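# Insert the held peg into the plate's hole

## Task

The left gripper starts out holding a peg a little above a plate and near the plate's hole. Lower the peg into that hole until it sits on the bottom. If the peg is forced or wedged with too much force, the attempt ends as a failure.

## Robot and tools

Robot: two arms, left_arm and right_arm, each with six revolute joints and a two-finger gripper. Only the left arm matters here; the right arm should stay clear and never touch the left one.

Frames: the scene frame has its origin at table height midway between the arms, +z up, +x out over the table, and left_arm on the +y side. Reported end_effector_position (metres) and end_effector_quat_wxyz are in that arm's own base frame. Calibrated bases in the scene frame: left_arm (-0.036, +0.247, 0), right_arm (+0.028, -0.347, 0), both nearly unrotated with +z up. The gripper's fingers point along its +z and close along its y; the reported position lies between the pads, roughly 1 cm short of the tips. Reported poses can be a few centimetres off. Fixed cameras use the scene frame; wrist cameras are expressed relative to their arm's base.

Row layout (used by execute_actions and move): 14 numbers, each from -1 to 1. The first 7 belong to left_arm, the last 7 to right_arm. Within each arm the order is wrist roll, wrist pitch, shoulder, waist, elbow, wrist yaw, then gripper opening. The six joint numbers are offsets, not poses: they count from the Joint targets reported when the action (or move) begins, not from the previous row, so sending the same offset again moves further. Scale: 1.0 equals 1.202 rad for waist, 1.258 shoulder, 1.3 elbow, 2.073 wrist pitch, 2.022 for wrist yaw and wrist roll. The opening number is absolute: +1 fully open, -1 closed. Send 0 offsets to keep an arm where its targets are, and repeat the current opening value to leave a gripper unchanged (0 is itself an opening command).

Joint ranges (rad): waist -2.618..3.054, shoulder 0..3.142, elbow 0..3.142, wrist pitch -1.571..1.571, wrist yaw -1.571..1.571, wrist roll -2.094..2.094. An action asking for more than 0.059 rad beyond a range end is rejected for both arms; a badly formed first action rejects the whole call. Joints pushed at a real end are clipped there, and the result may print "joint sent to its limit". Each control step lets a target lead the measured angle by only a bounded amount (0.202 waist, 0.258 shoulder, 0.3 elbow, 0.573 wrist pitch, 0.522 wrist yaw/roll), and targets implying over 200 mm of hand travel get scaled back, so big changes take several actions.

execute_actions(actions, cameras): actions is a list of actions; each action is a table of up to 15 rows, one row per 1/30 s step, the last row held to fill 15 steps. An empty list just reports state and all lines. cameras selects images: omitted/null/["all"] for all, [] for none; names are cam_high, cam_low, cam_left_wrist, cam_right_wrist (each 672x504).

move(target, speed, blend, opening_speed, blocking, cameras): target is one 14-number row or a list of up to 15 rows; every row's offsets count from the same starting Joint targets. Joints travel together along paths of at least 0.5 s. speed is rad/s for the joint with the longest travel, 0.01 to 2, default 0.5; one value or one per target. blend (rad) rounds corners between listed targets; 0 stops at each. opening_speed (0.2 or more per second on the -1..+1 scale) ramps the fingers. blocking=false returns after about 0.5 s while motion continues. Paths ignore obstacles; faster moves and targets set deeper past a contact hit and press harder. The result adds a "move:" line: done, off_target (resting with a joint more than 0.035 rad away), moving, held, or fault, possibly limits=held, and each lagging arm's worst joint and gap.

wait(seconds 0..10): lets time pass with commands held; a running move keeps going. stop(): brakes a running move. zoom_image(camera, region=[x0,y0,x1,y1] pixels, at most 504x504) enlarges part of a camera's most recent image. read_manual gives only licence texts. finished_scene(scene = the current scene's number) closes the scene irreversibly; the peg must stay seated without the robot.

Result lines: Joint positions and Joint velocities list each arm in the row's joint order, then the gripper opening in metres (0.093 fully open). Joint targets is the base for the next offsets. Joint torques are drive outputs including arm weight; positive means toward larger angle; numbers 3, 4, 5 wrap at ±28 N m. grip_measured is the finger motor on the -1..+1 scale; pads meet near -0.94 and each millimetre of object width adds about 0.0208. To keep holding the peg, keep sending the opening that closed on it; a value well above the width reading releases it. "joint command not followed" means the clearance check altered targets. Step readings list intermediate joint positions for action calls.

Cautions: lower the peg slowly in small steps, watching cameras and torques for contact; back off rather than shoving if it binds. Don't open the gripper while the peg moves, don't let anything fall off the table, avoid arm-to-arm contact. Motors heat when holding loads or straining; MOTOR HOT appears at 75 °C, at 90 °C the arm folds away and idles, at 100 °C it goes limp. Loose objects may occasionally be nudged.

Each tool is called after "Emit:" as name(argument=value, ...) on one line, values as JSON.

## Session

Emit:
execute_actions(actions=[])

Emit:
zoom_image(camera="cam_low", region=[210, 170, 330, 290])

Emit:
zoom_image(camera="cam_left_wrist", region=[220, 80, 460, 260])

Scene clock: 0.00 s.
left_arm: end_effector_position=(+0.2798, -0.1606, +0.1326) grip_measured=-0.296 end_effector_quat_wxyz=(+0.018, +0.861, +0.508, +0.003) | right_arm: end_effector_position=(+0.3754, +0.0000, +0.4021) grip_measured=+1.000 end_effector_quat_wxyz=(+0.707, +0.000, +0.707, +0.000)
Joint names: [wrist roll, wrist pitch, shoulder, waist, elbow, wrist yaw]
Joint positions: left_arm=[1.56 -1.298 1.73 -0.515 1.493 0.013 0.031] | right_arm=[0 0 1.047 0 1.047 0 0.093]
Joint velocities: left_arm=[0.007 -0.051 0.007 -0.032 -0.012 0.051 0.009] | right_arm=[within noise]
Joint torques (N m): no reading
Motor temperatures (°C): left_arm=[29 30 36 28 36 30 31] | right_arm=[28 36 32 28 38 32 31]
Heat: left arm: 36 °C; right arm: 38 °C.
Joint targets: left_arm=[1.560 -1.297 1.711 -0.515 1.509 0.014] | right_arm=[0.000 0.007 1.043 0.000 1.059 0.000]
Tool commands: left_gripper/opening=-0.921165 right_gripper/opening=+1.0

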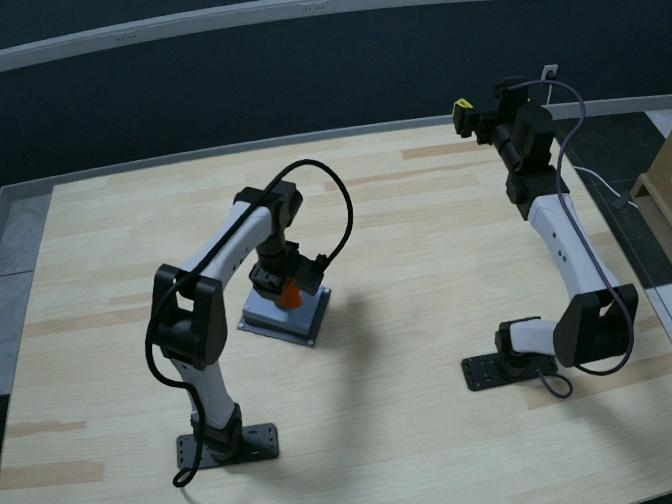

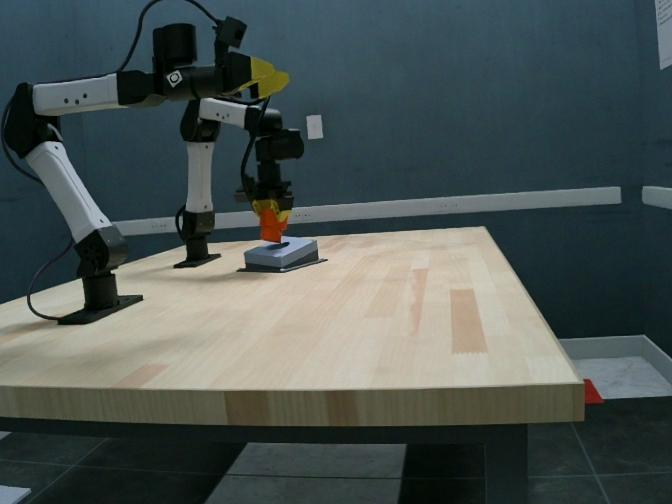

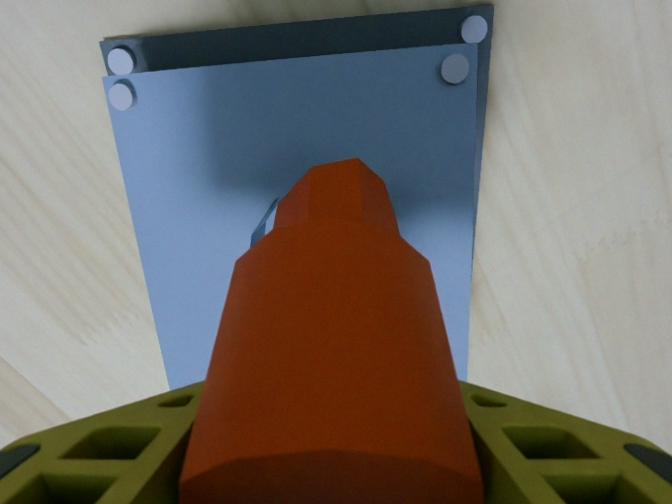

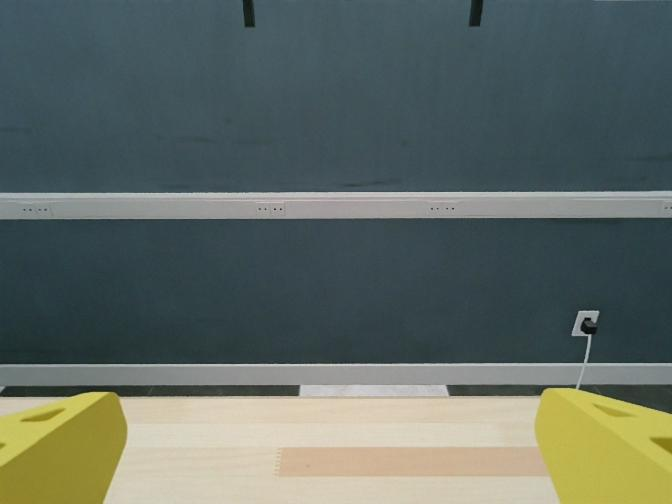

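Scaled by 4.200 from the camera's 672x504 image, which has a finer 960x720 frame.

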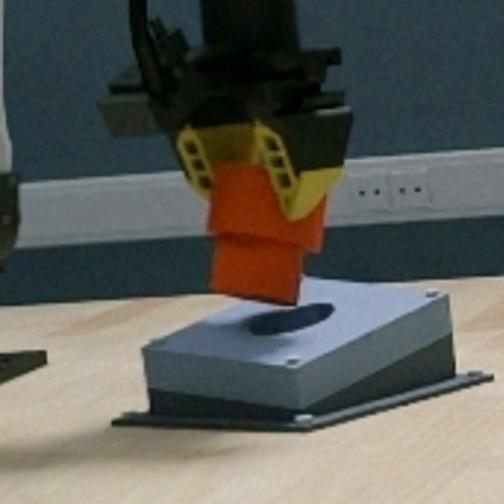

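Scaled by 2.100 from the camera's 672x504 image, which has a finer 960x720 frame.

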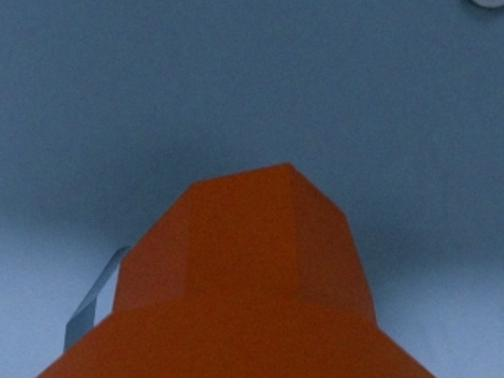

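Emit:
move(target=[0,-0.098,0.016,0,0.172,0,-0.921165,0,0.0185,-0.292,0.933,-0.529,0,1], speed=0.7)

Emit:
zoom_image(camera="cam_right_wrist", region=[210, 40, 470, 300])

Emit:
zoom_image(camera="cam_low", region=[225, 180, 335, 290])

Emit:
zoom_image(camera="cam_high", region=[225, 240, 345, 360])

Emit:
zoom_image(camera="cam_left_wrist", region=[100, 40, 480, 340])

Scene clock: 9.93 s.
left_arm: end_effector_position=(+0.2793, -0.1604, +0.1849) grip_measured=-0.220 end_effector_quat_wxyz=(+0.027, +0.861, +0.508, +0.008) | right_arm: end_effector_position=(+0.1323, +0.2688, +0.1955) grip_measured=+1.000 end_effector_quat_wxyz=(+0.510, -0.422, +0.679, +0.317)
Joint positions: left_arm=[1.56 -1.486 1.73 -0.515 1.701 0.013 0.035] | right_arm=[0 0.025 0.683 1.114 0.375 0.001 0.093]
Joint torques (N m): left_arm=[0.18 0.34 -7.16 -0.58 8.28 0.13] | right_arm=[0.06 2.47 -1.28 0.51 8.54 0.01]
Joint targets: left_arm=[1.560 -1.500 1.731 -0.515 1.732 0.014] | right_arm=[0.000 0.045 0.676 1.122 0.372 0.000]
move: done
camera_calibration:
cam_left_wrist: T_world_to_cam=[[-0.875155, 0.481732, -0.0451435, 0.329916], [0.418983, 0.801198, 0.427241, -0.0314242], [0.241985, 0.354988, -0.90301, 0.242952], [0, 0, 0, 1]]
cam_right_wrist: T_world_to_cam=[[0.899935, -0.435575, -0.0197919, 0.000626902], [-0.297517, -0.580246, -0.758154, 0.381768], [0.318749, 0.688178, -0.651775, -0.0234688], [0, 0, 0, 1]]

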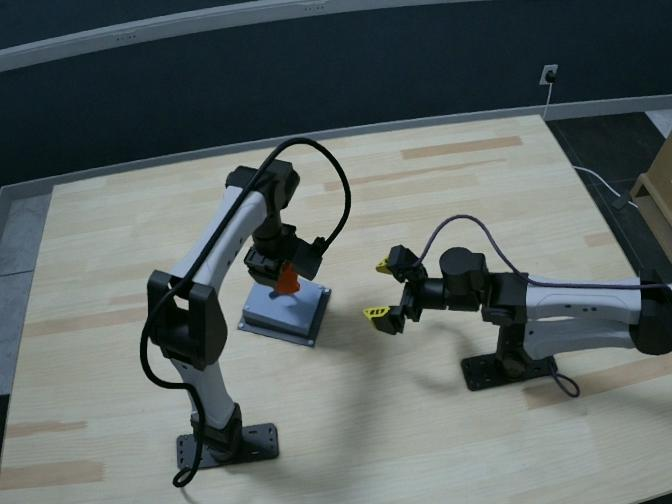

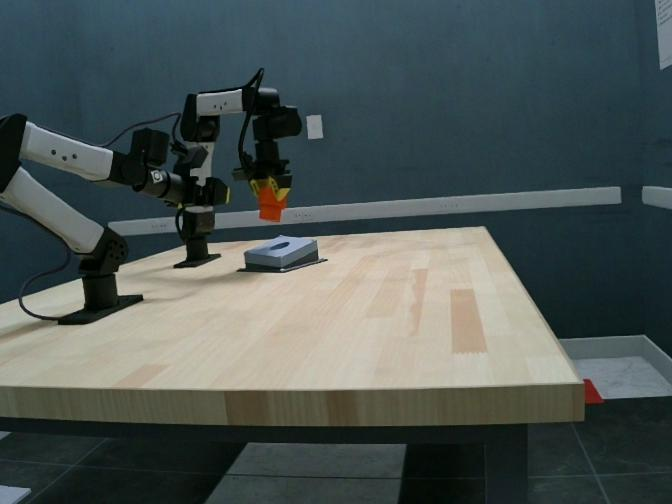

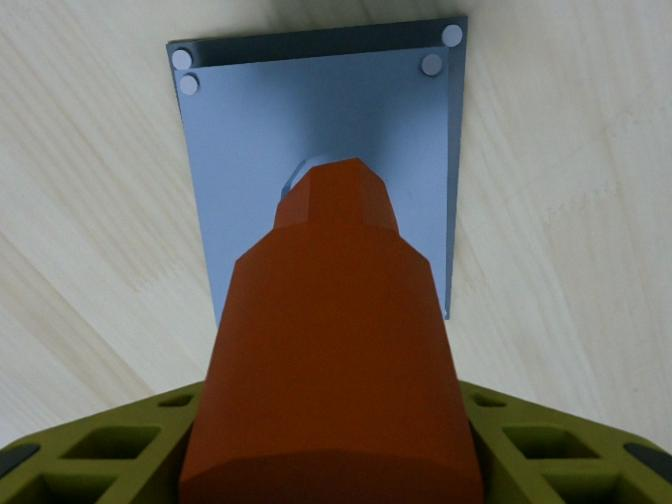

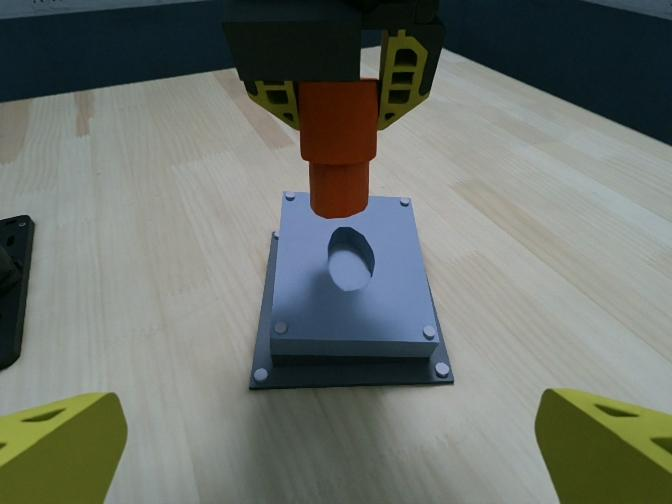

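Scaled by 1.938 from the camera's 672x504 image, which has a finer 960x720 frame.

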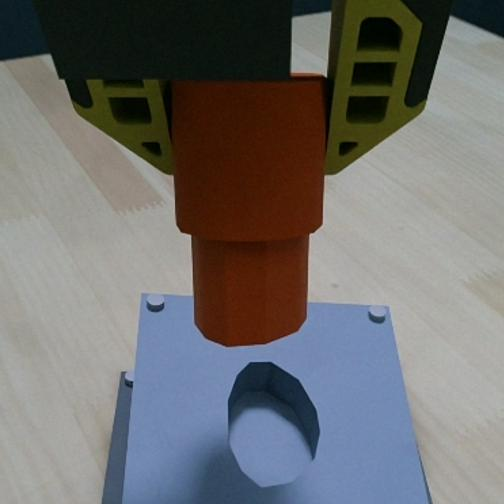

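Scaled by 4.582 from the camera's 672x504 image, which has a finer 960x720 frame.

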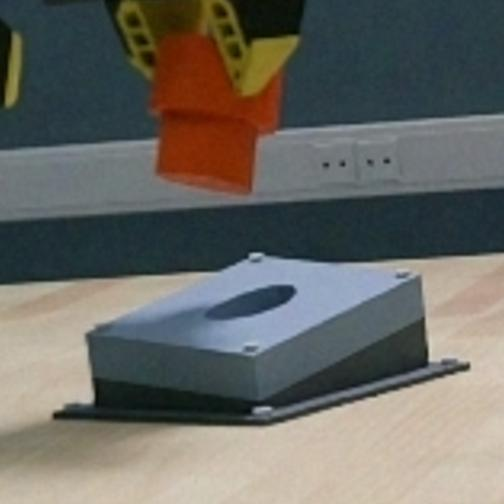

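Scaled by 4.200 from the camera's 672x504 image, which has a finer 960x720 frame.

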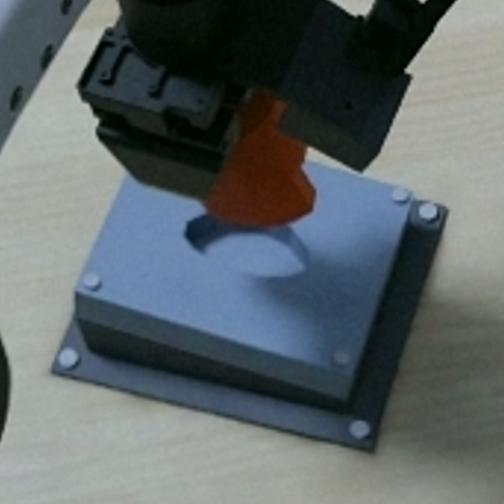

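Scaled by 1.326 from the camera's 672x504 image, which has a finer 960x720 frame.

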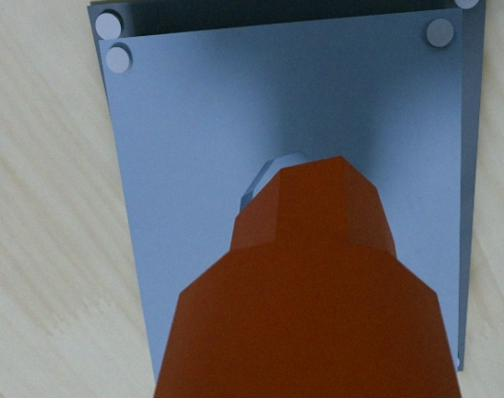

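Emit:
zoom_image(camera="cam_low", region=[234, 230, 332, 280])

Emit:
zoom_image(camera="cam_right_wrist", region=[240, 180, 460, 400])

Emit:
zoom_image(camera="cam_right_wrist", region=[280, 140, 400, 310])

Scaled by 5.143 from the camera's 672x504 image, which has a finer 960x720 frame.

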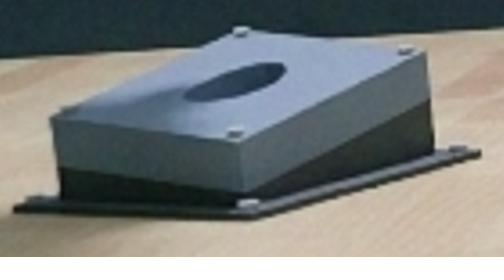

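Scaled by 2.291 from the camera's 672x504 image, which has a finer 960x720 frame.

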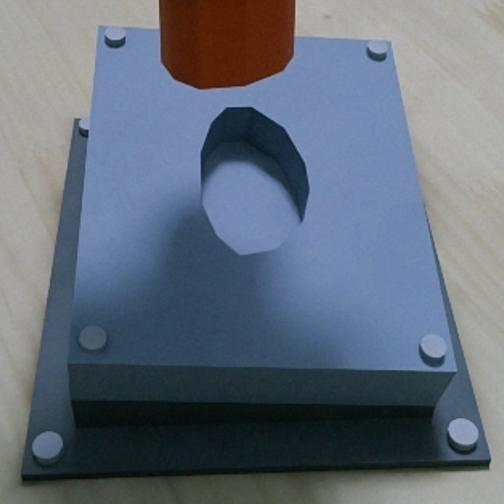

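Scaled by 2.965 from the camera's 672x504 image, which has a finer 960x720 frame.

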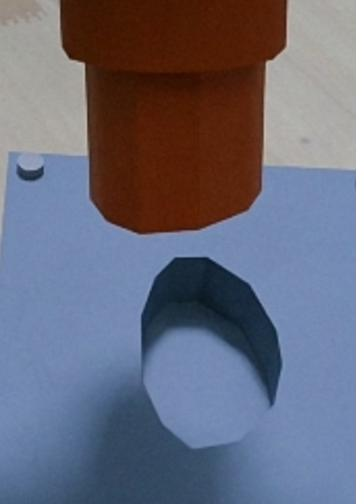

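Emit:
move(target=[-0.0989,-0.0169,0.0866,-0.1722,0.0331,-0.2047,-0.921165,0,0,0,0,0,0,1], speed=0.4)

Emit:
zoom_image(camera="cam_right_wrist", region=[250, 100, 430, 310])

Emit:
zoom_image(camera="cam_low", region=[225, 180, 335, 290])

Emit:
zoom_image(camera="cam_left_wrist", region=[220, 80, 460, 260])

Scene clock: 64.80 s.
left_arm: end_effector_position=(+0.2881, -0.1708, +0.1759) grip_measured=-0.220 end_effector_quat_wxyz=(-0.076, +0.851, +0.491, +0.171) | right_arm: end_effector_position=(+0.1324, +0.2689, +0.1957) grip_measured=+1.000 end_effector_quat_wxyz=(+0.510, -0.422, +0.679, +0.317)
Joint positions: left_arm=[1.368 -1.517 1.831 -0.72 1.742 -0.374 0.035] | right_arm=[0 0.026 0.683 1.114 0.375 0.001 0.093]
Joint torques (N m): left_arm=[-0.01 0.05 -7.08 -0.57 8.28 -0.36] | right_arm=[0.02 2.41 -1.17 0.58 8.42 -0.05]
Motor temperatures (°C): left_arm=[29 30 45 27 44 30 33] | right_arm=[28 47 32 28 44 32 31]
Heat: left arm: 45 °C; right arm: 47 °C.
Joint targets: left_arm=[1.360 -1.535 1.840 -0.722 1.775 -0.400] | right_arm=[0.000 0.045 0.676 1.122 0.372 0.000]
move: done
camera_calibration:
cam_left_wrist: T_world_to_cam=[[-0.863914, 0.50278, -0.0294294, 0.339901], [0.320984, 0.594684, 0.737102, -0.0844228], [0.388101, 0.627346, -0.67514, 0.200739], [0, 0, 0, 1]]
cam_right_wrist: T_world_to_cam=[[0.899941, -0.435562, -0.019787, 0.000624611], [-0.297262, -0.579727, -0.758651, 0.381861], [0.318968, 0.688624, -0.651197, -0.0236542], [0, 0, 0, 1]]

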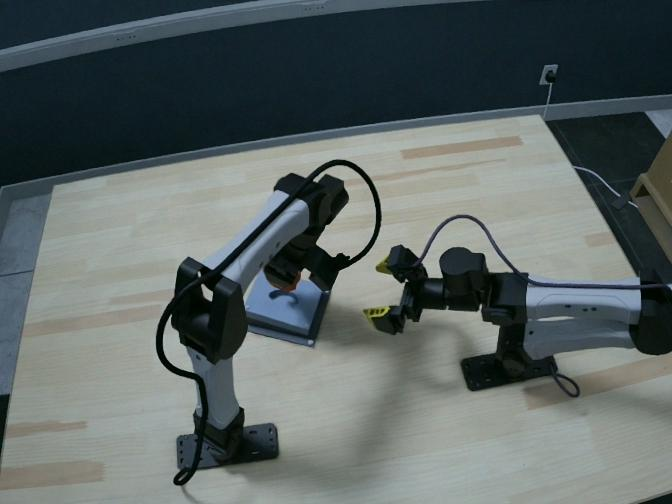

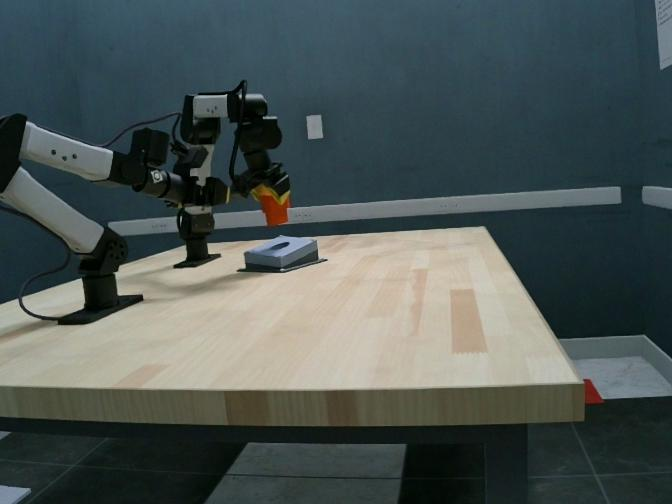

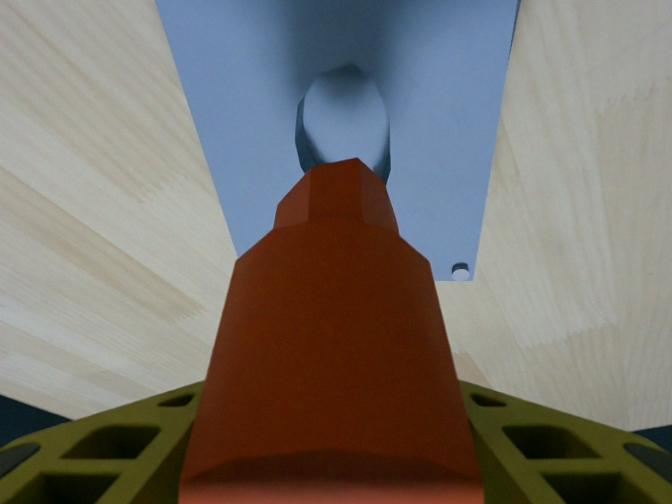

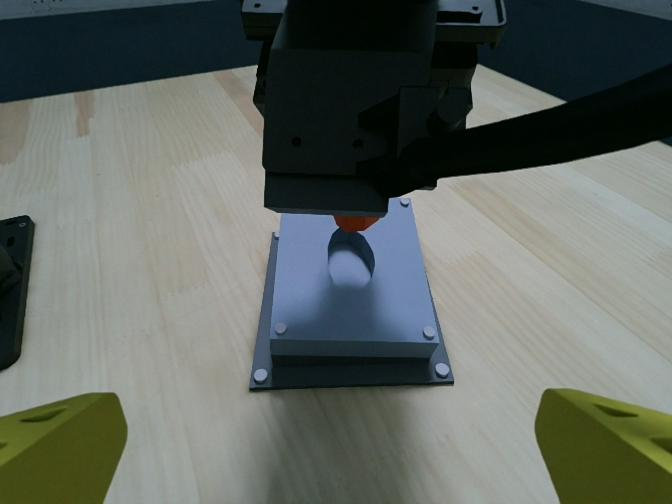

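Scaled by 2.400 from the camera's 672x504 image, which has a finer 960x720 frame.

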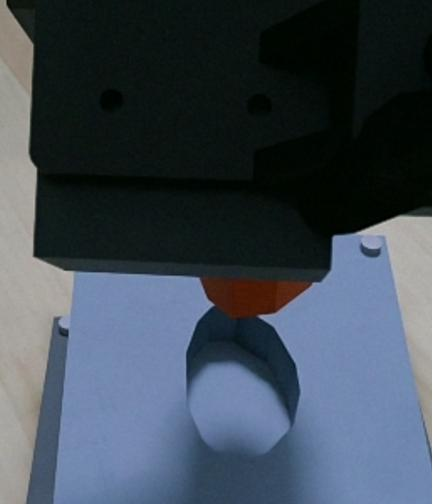

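Scaled by 4.582 from the camera's 672x504 image, which has a finer 960x720 frame.

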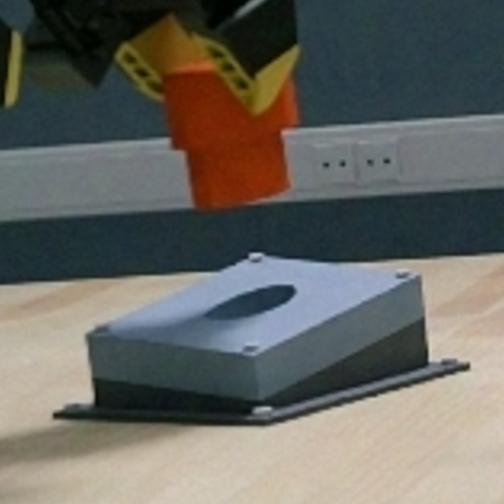

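Scaled by 2.100 from the camera's 672x504 image, which has a finer 960x720 frame.

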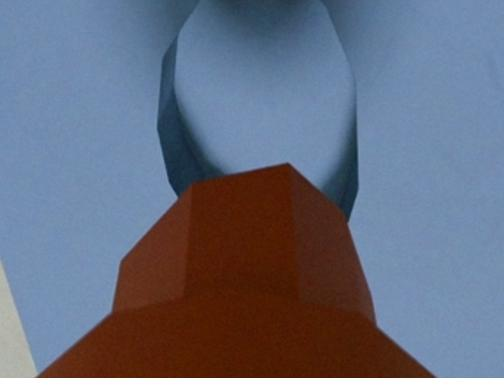

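Emit:
zoom_image(camera="cam_left_wrist", region=[285, 55, 405, 195])

Emit:
zoom_image(camera="cam_left_wrist", region=[260, 150, 410, 270])

Scaled by 3.600 from the camera's 672x504 image, which has a finer 960x720 frame.

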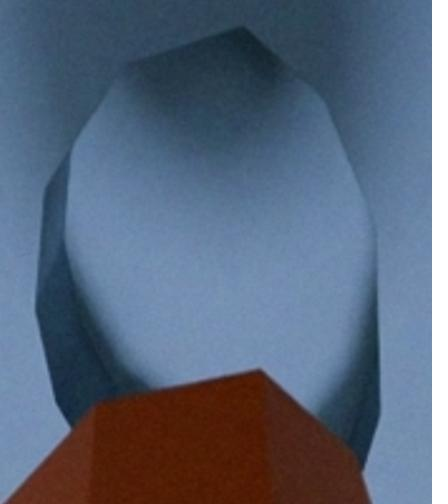

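Scaled by 3.360 from the camera's 672x504 image, which has a finer 960x720 frame.

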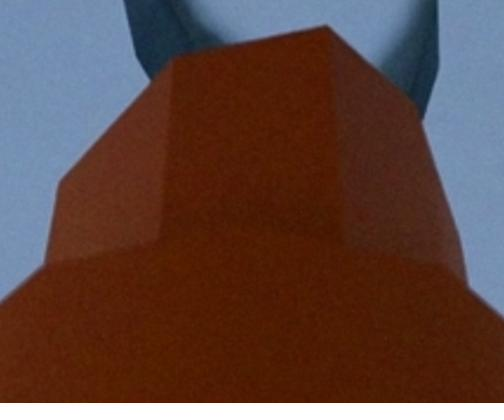

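Emit:
zoom_image(camera="cam_left_wrist", region=[290, 90, 330, 180])

Emit:
zoom_image(camera="cam_right_wrist", region=[320, 220, 380, 295])

Scaled by 5.600 from the camera's 672x504 image, which has a finer 960x720 frame.

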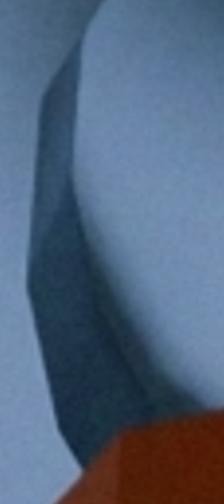

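Scaled by 6.720 from the camera's 672x504 image, which has a finer 960x720 frame.

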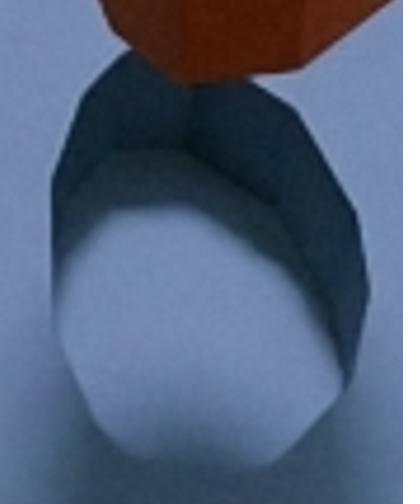

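Emit:
move(target=[-0.0559,0.0121,0.0731,-0.0424,-0.0654,-0.0569,-0.921165,0,0,0,0,0,0,1], speed=0.3)

Emit:
zoom_image(camera="cam_left_wrist", region=[260, 60, 420, 240])

Emit:
zoom_image(camera="cam_low", region=[225, 180, 335, 290])

Emit:
zoom_image(camera="cam_high", region=[235, 240, 345, 350])

Scene clock: 92.83 s.
left_arm: end_effector_position=(+0.2869, -0.1686, +0.1414) grip_measured=-0.220 end_effector_quat_wxyz=(-0.146, +0.832, +0.493, +0.211) | right_arm: end_effector_position=(+0.1324, +0.2689, +0.1957) grip_measured=+1.000 end_effector_quat_wxyz=(+0.510, -0.422, +0.679, +0.317)
Joint positions: left_arm=[1.255 -1.517 1.929 -0.77 1.688 -0.486 0.035] | right_arm=[0 0.026 0.683 1.114 0.375 0.001 0.093]
Joint torques (N m): left_arm=[0.08 0 -8.34 -0.85 5.68 -0.4] | right_arm=[0.04 2.45 -1.11 0.47 8.68 0.01]
Joint targets: left_arm=[1.247 -1.510 1.932 -0.773 1.690 -0.515] | right_arm=[0.000 0.045 0.676 1.122 0.372 0.000]
move: done
camera_calibration:
cam_left_wrist: T_world_to_cam=[[-0.88329, 0.4668, 0.0435466, 0.325804], [0.294842, 0.480878, 0.825727, -0.0841557], [0.364508, 0.742196, -0.562387, 0.18672], [0, 0, 0, 1]]
cam_right_wrist: T_world_to_cam=[[0.899941, -0.435562, -0.019787, 0.000624611], [-0.297262, -0.579727, -0.758651, 0.381861], [0.318968, 0.688624, -0.651197, -0.0236542], [0, 0, 0, 1]]

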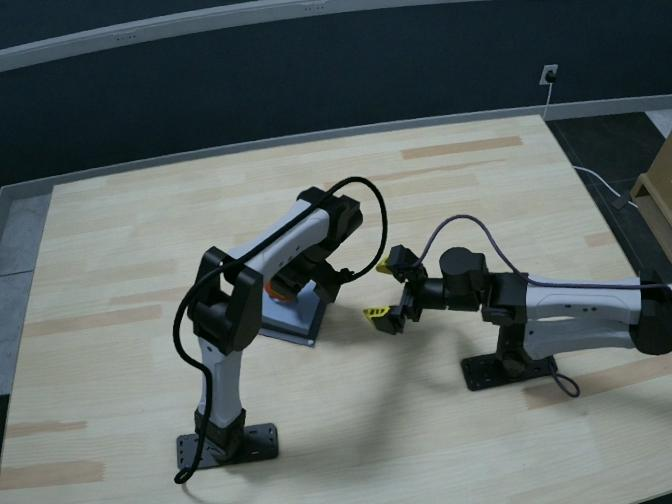

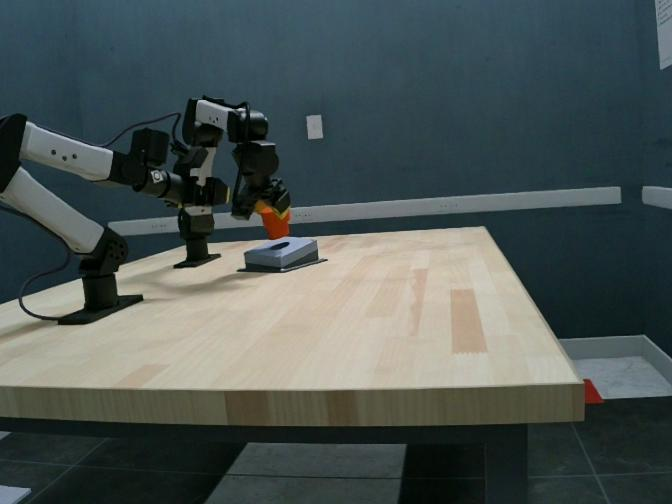

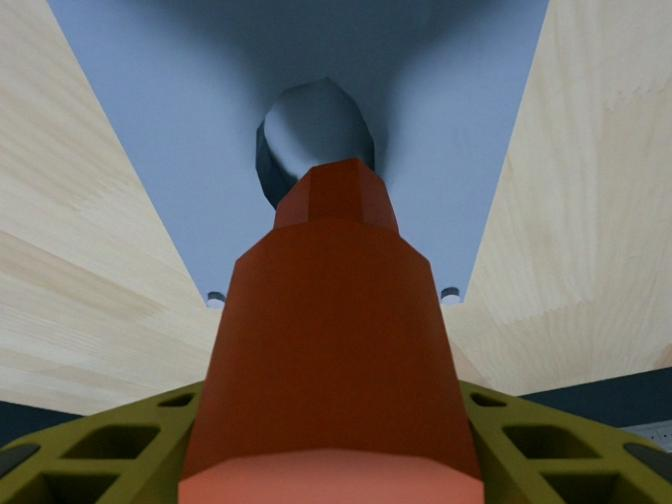

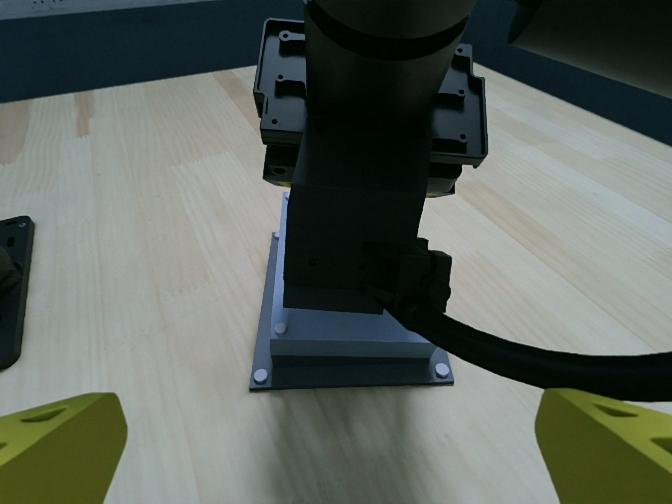

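Scaled by 2.800 from the camera's 672x504 image, which has a finer 960x720 frame.

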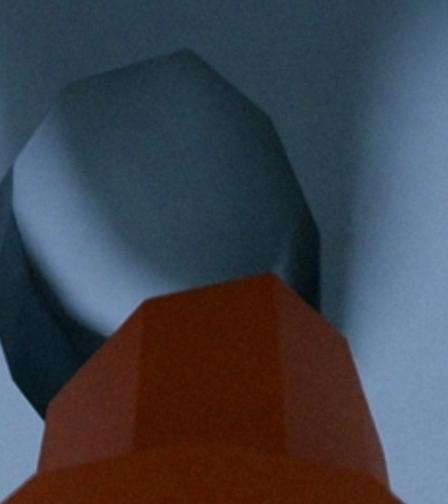

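Scaled by 4.582 from the camera's 672x504 image, which has a finer 960x720 frame.

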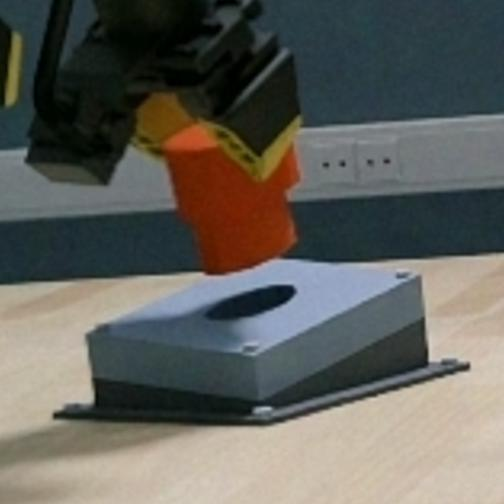

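Scaled by 4.582 from the camera's 672x504 image, which has a finer 960x720 frame.

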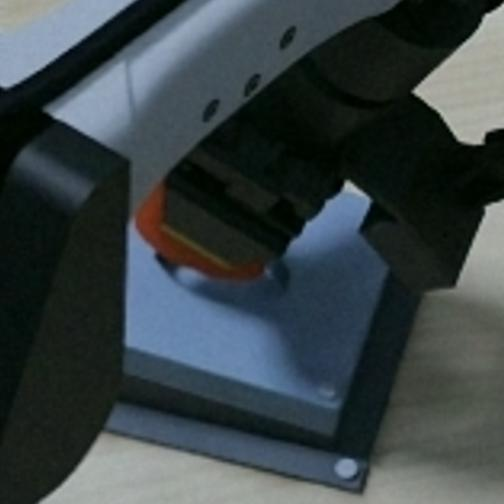

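Emit:
zoom_image(camera="cam_left_wrist", region=[250, 100, 310, 215])

Emit:
zoom_image(camera="cam_left_wrist", region=[345, 100, 385, 180])

Scaled by 4.383 from the camera's 672x504 image, which has a finer 960x720 frame.

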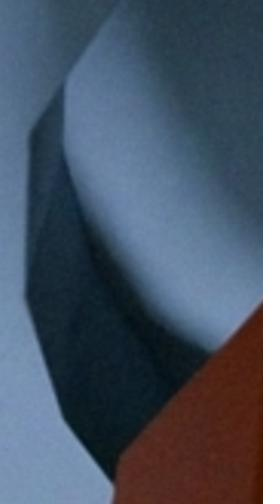

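Scaled by 6.300 from the camera's 672x504 image, which has a finer 960x720 frame.

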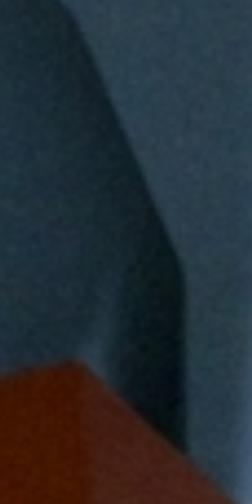

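Emit:
move(target=[-0.0633,-0.0183,0.0541,-0.0433,0.05,-0.0156,-0.921165,0,0,0,0,0,0,1], speed=0.2, cameras=["cam_left_wrist","cam_low","cam_high"])

Emit:
zoom_image(camera="cam_left_wrist", region=[240, 90, 420, 240])

Emit:
zoom_image(camera="cam_low", region=[235, 200, 325, 280])

Emit:
zoom_image(camera="cam_high", region=[245, 260, 325, 340])

Scene clock: 111.40 s.
left_arm: end_effector_position=(+0.2874, -0.1866, +0.1333) grip_measured=-0.220 end_effector_quat_wxyz=(-0.141, +0.811, +0.517, +0.235) | right_arm: end_effector_position=(+0.1324, +0.2689, +0.1957) grip_measured=+1.000 end_effector_quat_wxyz=(+0.510, -0.422, +0.679, +0.317)
Joint positions: left_arm=[1.128 -1.522 1.989 -0.821 1.725 -0.517 0.035] | right_arm=[0 0.026 0.683 1.114 0.375 0.001 0.093]
Joint torques (N m): left_arm=[-0.04 -0.39 -7.94 -0.84 7.98 -0.55] | right_arm=[-0.01 2.39 -1.44 0.39 8.43 0.04]
Joint targets: left_arm=[1.119 -1.548 2.000 -0.824 1.755 -0.546] | right_arm=[0.000 0.045 0.676 1.122 0.372 0.000]
move: done
camera_calibration:
cam_left_wrist: T_world_to_cam=[[-0.90773, 0.419518, -0.00555068, 0.339793], [0.218335, 0.483636, 0.8476, -0.0493803], [0.358268, 0.76818, -0.530607, 0.197715], [0, 0, 0, 1]]
Images, in order: cam_high, cam_low, cam_left_wrist.

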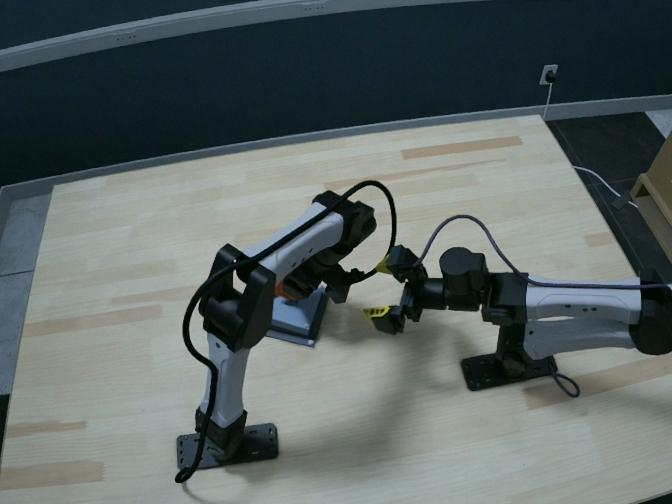

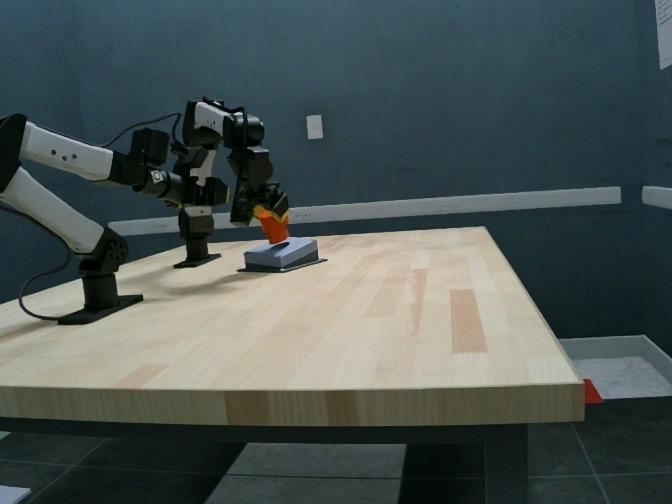

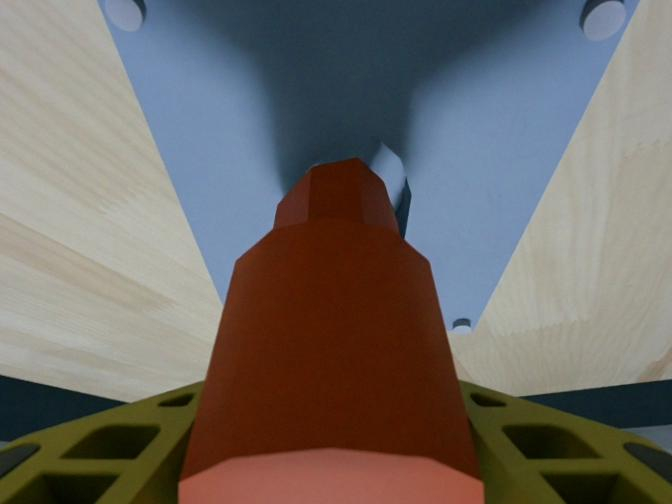

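Scaled by 2.800 from the camera's 672x504 image, which has a finer 960x720 frame.

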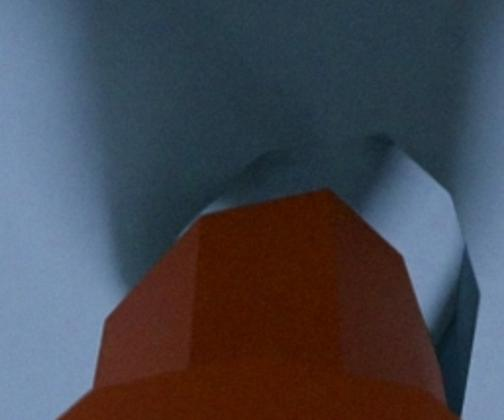

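Scaled by 5.600 from the camera's 672x504 image, which has a finer 960x720 frame.

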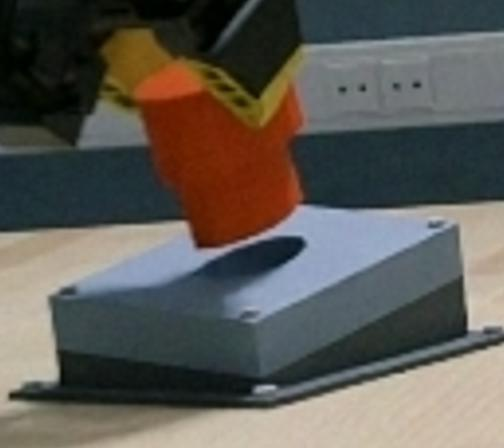

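Scaled by 6.300 from the camera's 672x504 image, which has a finer 960x720 frame.

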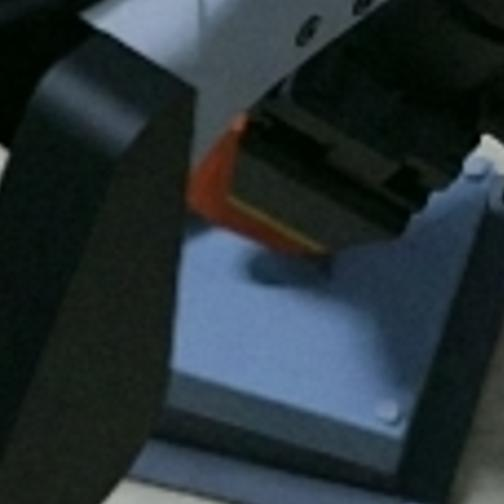

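Emit:
move(target=[[0.0138,0,-0.0707,0.0166,0,0,-0.921165,0,0,0,0,0,0,1],[0.0138,0.0412,-0.0707,0.0166,-0.06,0,-0.921165,0,0,0,0,0,0,1]], speed=0.2, cameras=["cam_left_wrist","cam_low"])

Emit:
zoom_image(camera="cam_left_wrist", region=[250, 110, 410, 230])

Emit:
zoom_image(camera="cam_low", region=[235, 200, 325, 280])

Scene clock: 126.80 s.
left_arm: end_effector_position=(+0.2900, -0.1824, +0.1306) grip_measured=-0.220 end_effector_quat_wxyz=(-0.129, +0.809, +0.522, +0.238) | right_arm: end_effector_position=(+0.1324, +0.2689, +0.1958) grip_measured=+1.000 end_effector_quat_wxyz=(+0.510, -0.422, +0.679, +0.317)
Joint positions: left_arm=[1.139 -1.471 1.96 -0.808 1.678 -0.519 0.035] | right_arm=[0 0.026 0.683 1.114 0.375 0.001 0.093]
Joint torques (N m): left_arm=[0.23 0.1 -12.97 -0.25 5.22 -0.5] | right_arm=[0.01 2.37 -1.39 0.46 8.42 0.01]
Motor temperatures (°C): left_arm=[29 30 50 27 45 31 34] | right_arm=[28 51 32 28 45 32 31]
Heat: left arm: 50 °C; right arm: 51 °C.
Joint targets: left_arm=[1.147 -1.463 1.911 -0.804 1.677 -0.546] | right_arm=[0.000 0.045 0.676 1.122 0.372 0.000]
move: off_target (left_arm); left_arm: the shoulder is farthest, 0.049 rad from its target
camera_calibration:
cam_left_wrist: T_world_to_cam=[[-0.908705, 0.416299, -0.030818, 0.34337], [0.200881, 0.500813, 0.841923, -0.0407429], [0.365925, 0.758869, -0.538717, 0.189258], [0, 0, 0, 1]]
Images, in order: cam_low, cam_left_wrist.

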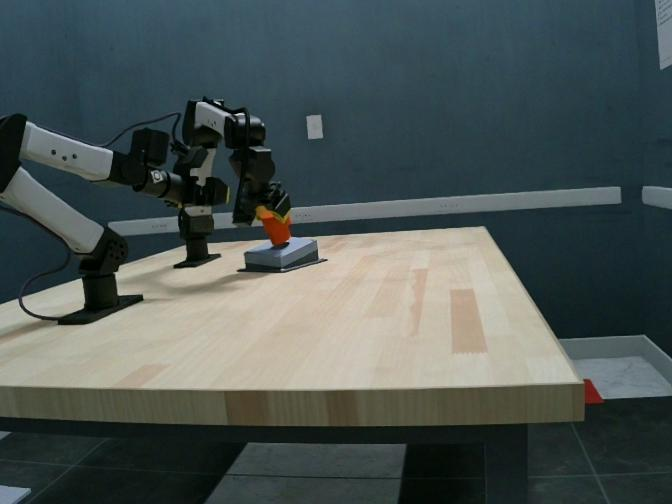

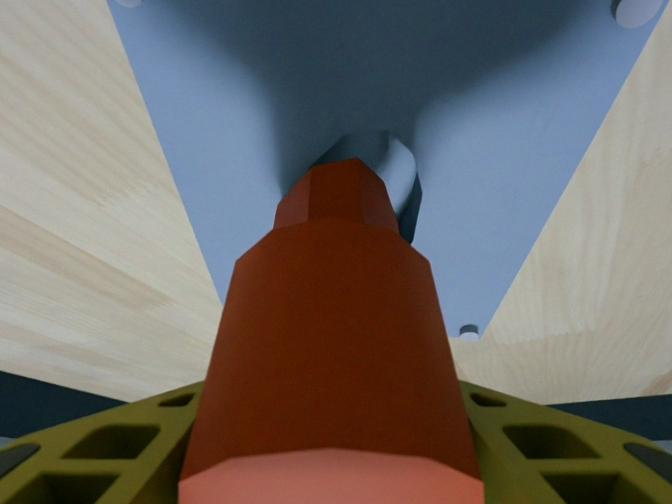

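Scaled by 3.150 from the camera's 672x504 image, which has a finer 960x720 frame.

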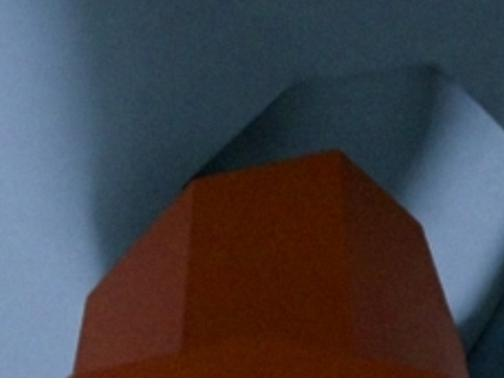

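Scaled by 5.600 from the camera's 672x504 image, which has a finer 960x720 frame.

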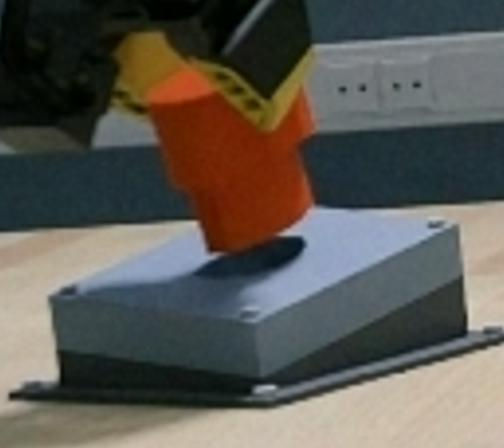

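Emit:
zoom_image(camera="cam_left_wrist", region=[300, 110, 430, 250])

Scaled by 3.600 from the camera's 672x504 image, which has a finer 960x720 frame.

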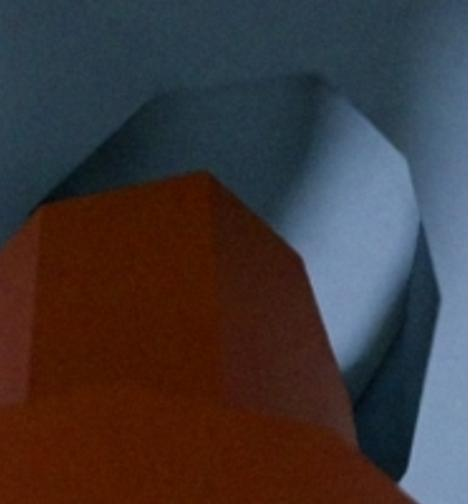

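Emit:
move(target=[0,-0.0181,0.004,-0.0116,-0.0131,0,-0.921165,0,0,0,0,0,0,1], speed=0.15, cameras=["cam_left_wrist","cam_low"])

Emit:
zoom_image(camera="cam_left_wrist", region=[280, 110, 420, 230])

Emit:
zoom_image(camera="cam_low", region=[235, 200, 325, 280])

Scene clock: 141.30 s.
left_arm: end_effector_position=(+0.2859, -0.1808, +0.1274) grip_measured=-0.220 end_effector_quat_wxyz=(-0.138, +0.811, +0.517, +0.236) | right_arm: end_effector_position=(+0.1324, +0.2689, +0.1958) grip_measured=+1.000 end_effector_quat_wxyz=(+0.510, -0.422, +0.679, +0.317)
Joint positions: left_arm=[1.139 -1.475 1.96 -0.814 1.662 -0.519 0.035] | right_arm=[0 0.026 0.683 1.114 0.375 0.001 0.093]
Joint torques (N m): left_arm=[0.24 -0.42 -12.16 -0.73 5.26 -0.5] | right_arm=[-0.01 2.47 -1.39 0.36 8.36 0.02]
Motor temperatures (°C): left_arm=[29 30 58 27 44 31 34] | right_arm=[28 52 32 28 46 32 31]
Heat: left arm: 58 °C; right arm: 52 °C.
Joint targets: left_arm=[1.147 -1.500 1.916 -0.818 1.660 -0.546] | right_arm=[0.000 0.045 0.676 1.122 0.372 0.000]
move: off_target (left_arm); left_arm: the shoulder is farthest, 0.044 rad from its target
camera_calibration:
cam_left_wrist: T_world_to_cam=[[-0.9066, 0.4218, -0.0127423, 0.337014], [0.215022, 0.487721, 0.846105, -0.0449336], [0.363102, 0.764339, -0.532864, 0.188894], [0, 0, 0, 1]]
Images, in order: cam_low, cam_left_wrist.

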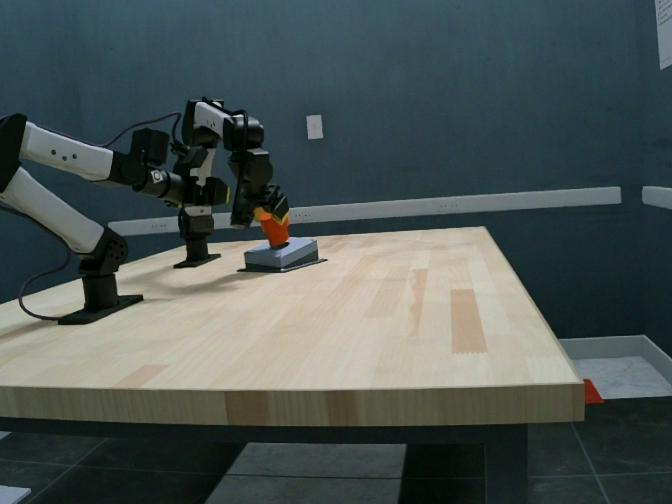

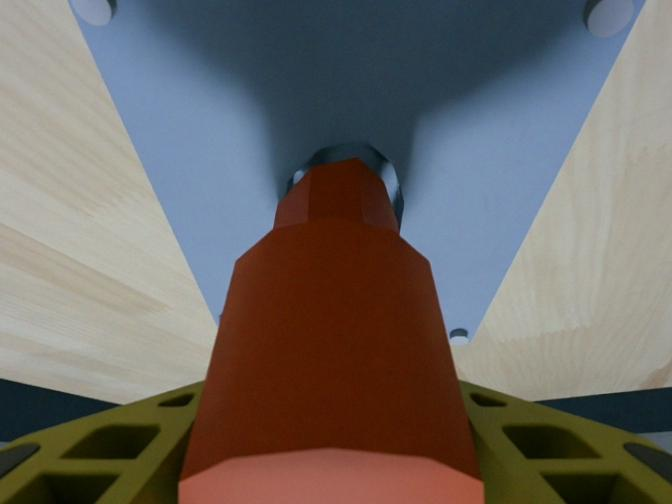

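Scaled by 3.600 from the camera's 672x504 image, which has a finer 960x720 frame.

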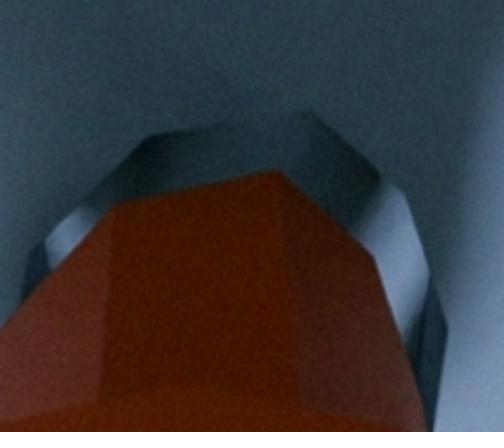

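Scaled by 5.600 from the camera's 672x504 image, which has a finer 960x720 frame.

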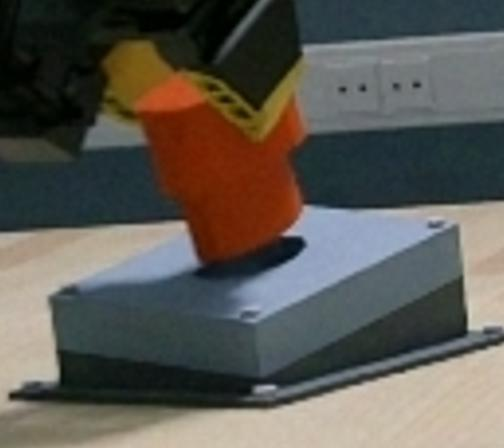

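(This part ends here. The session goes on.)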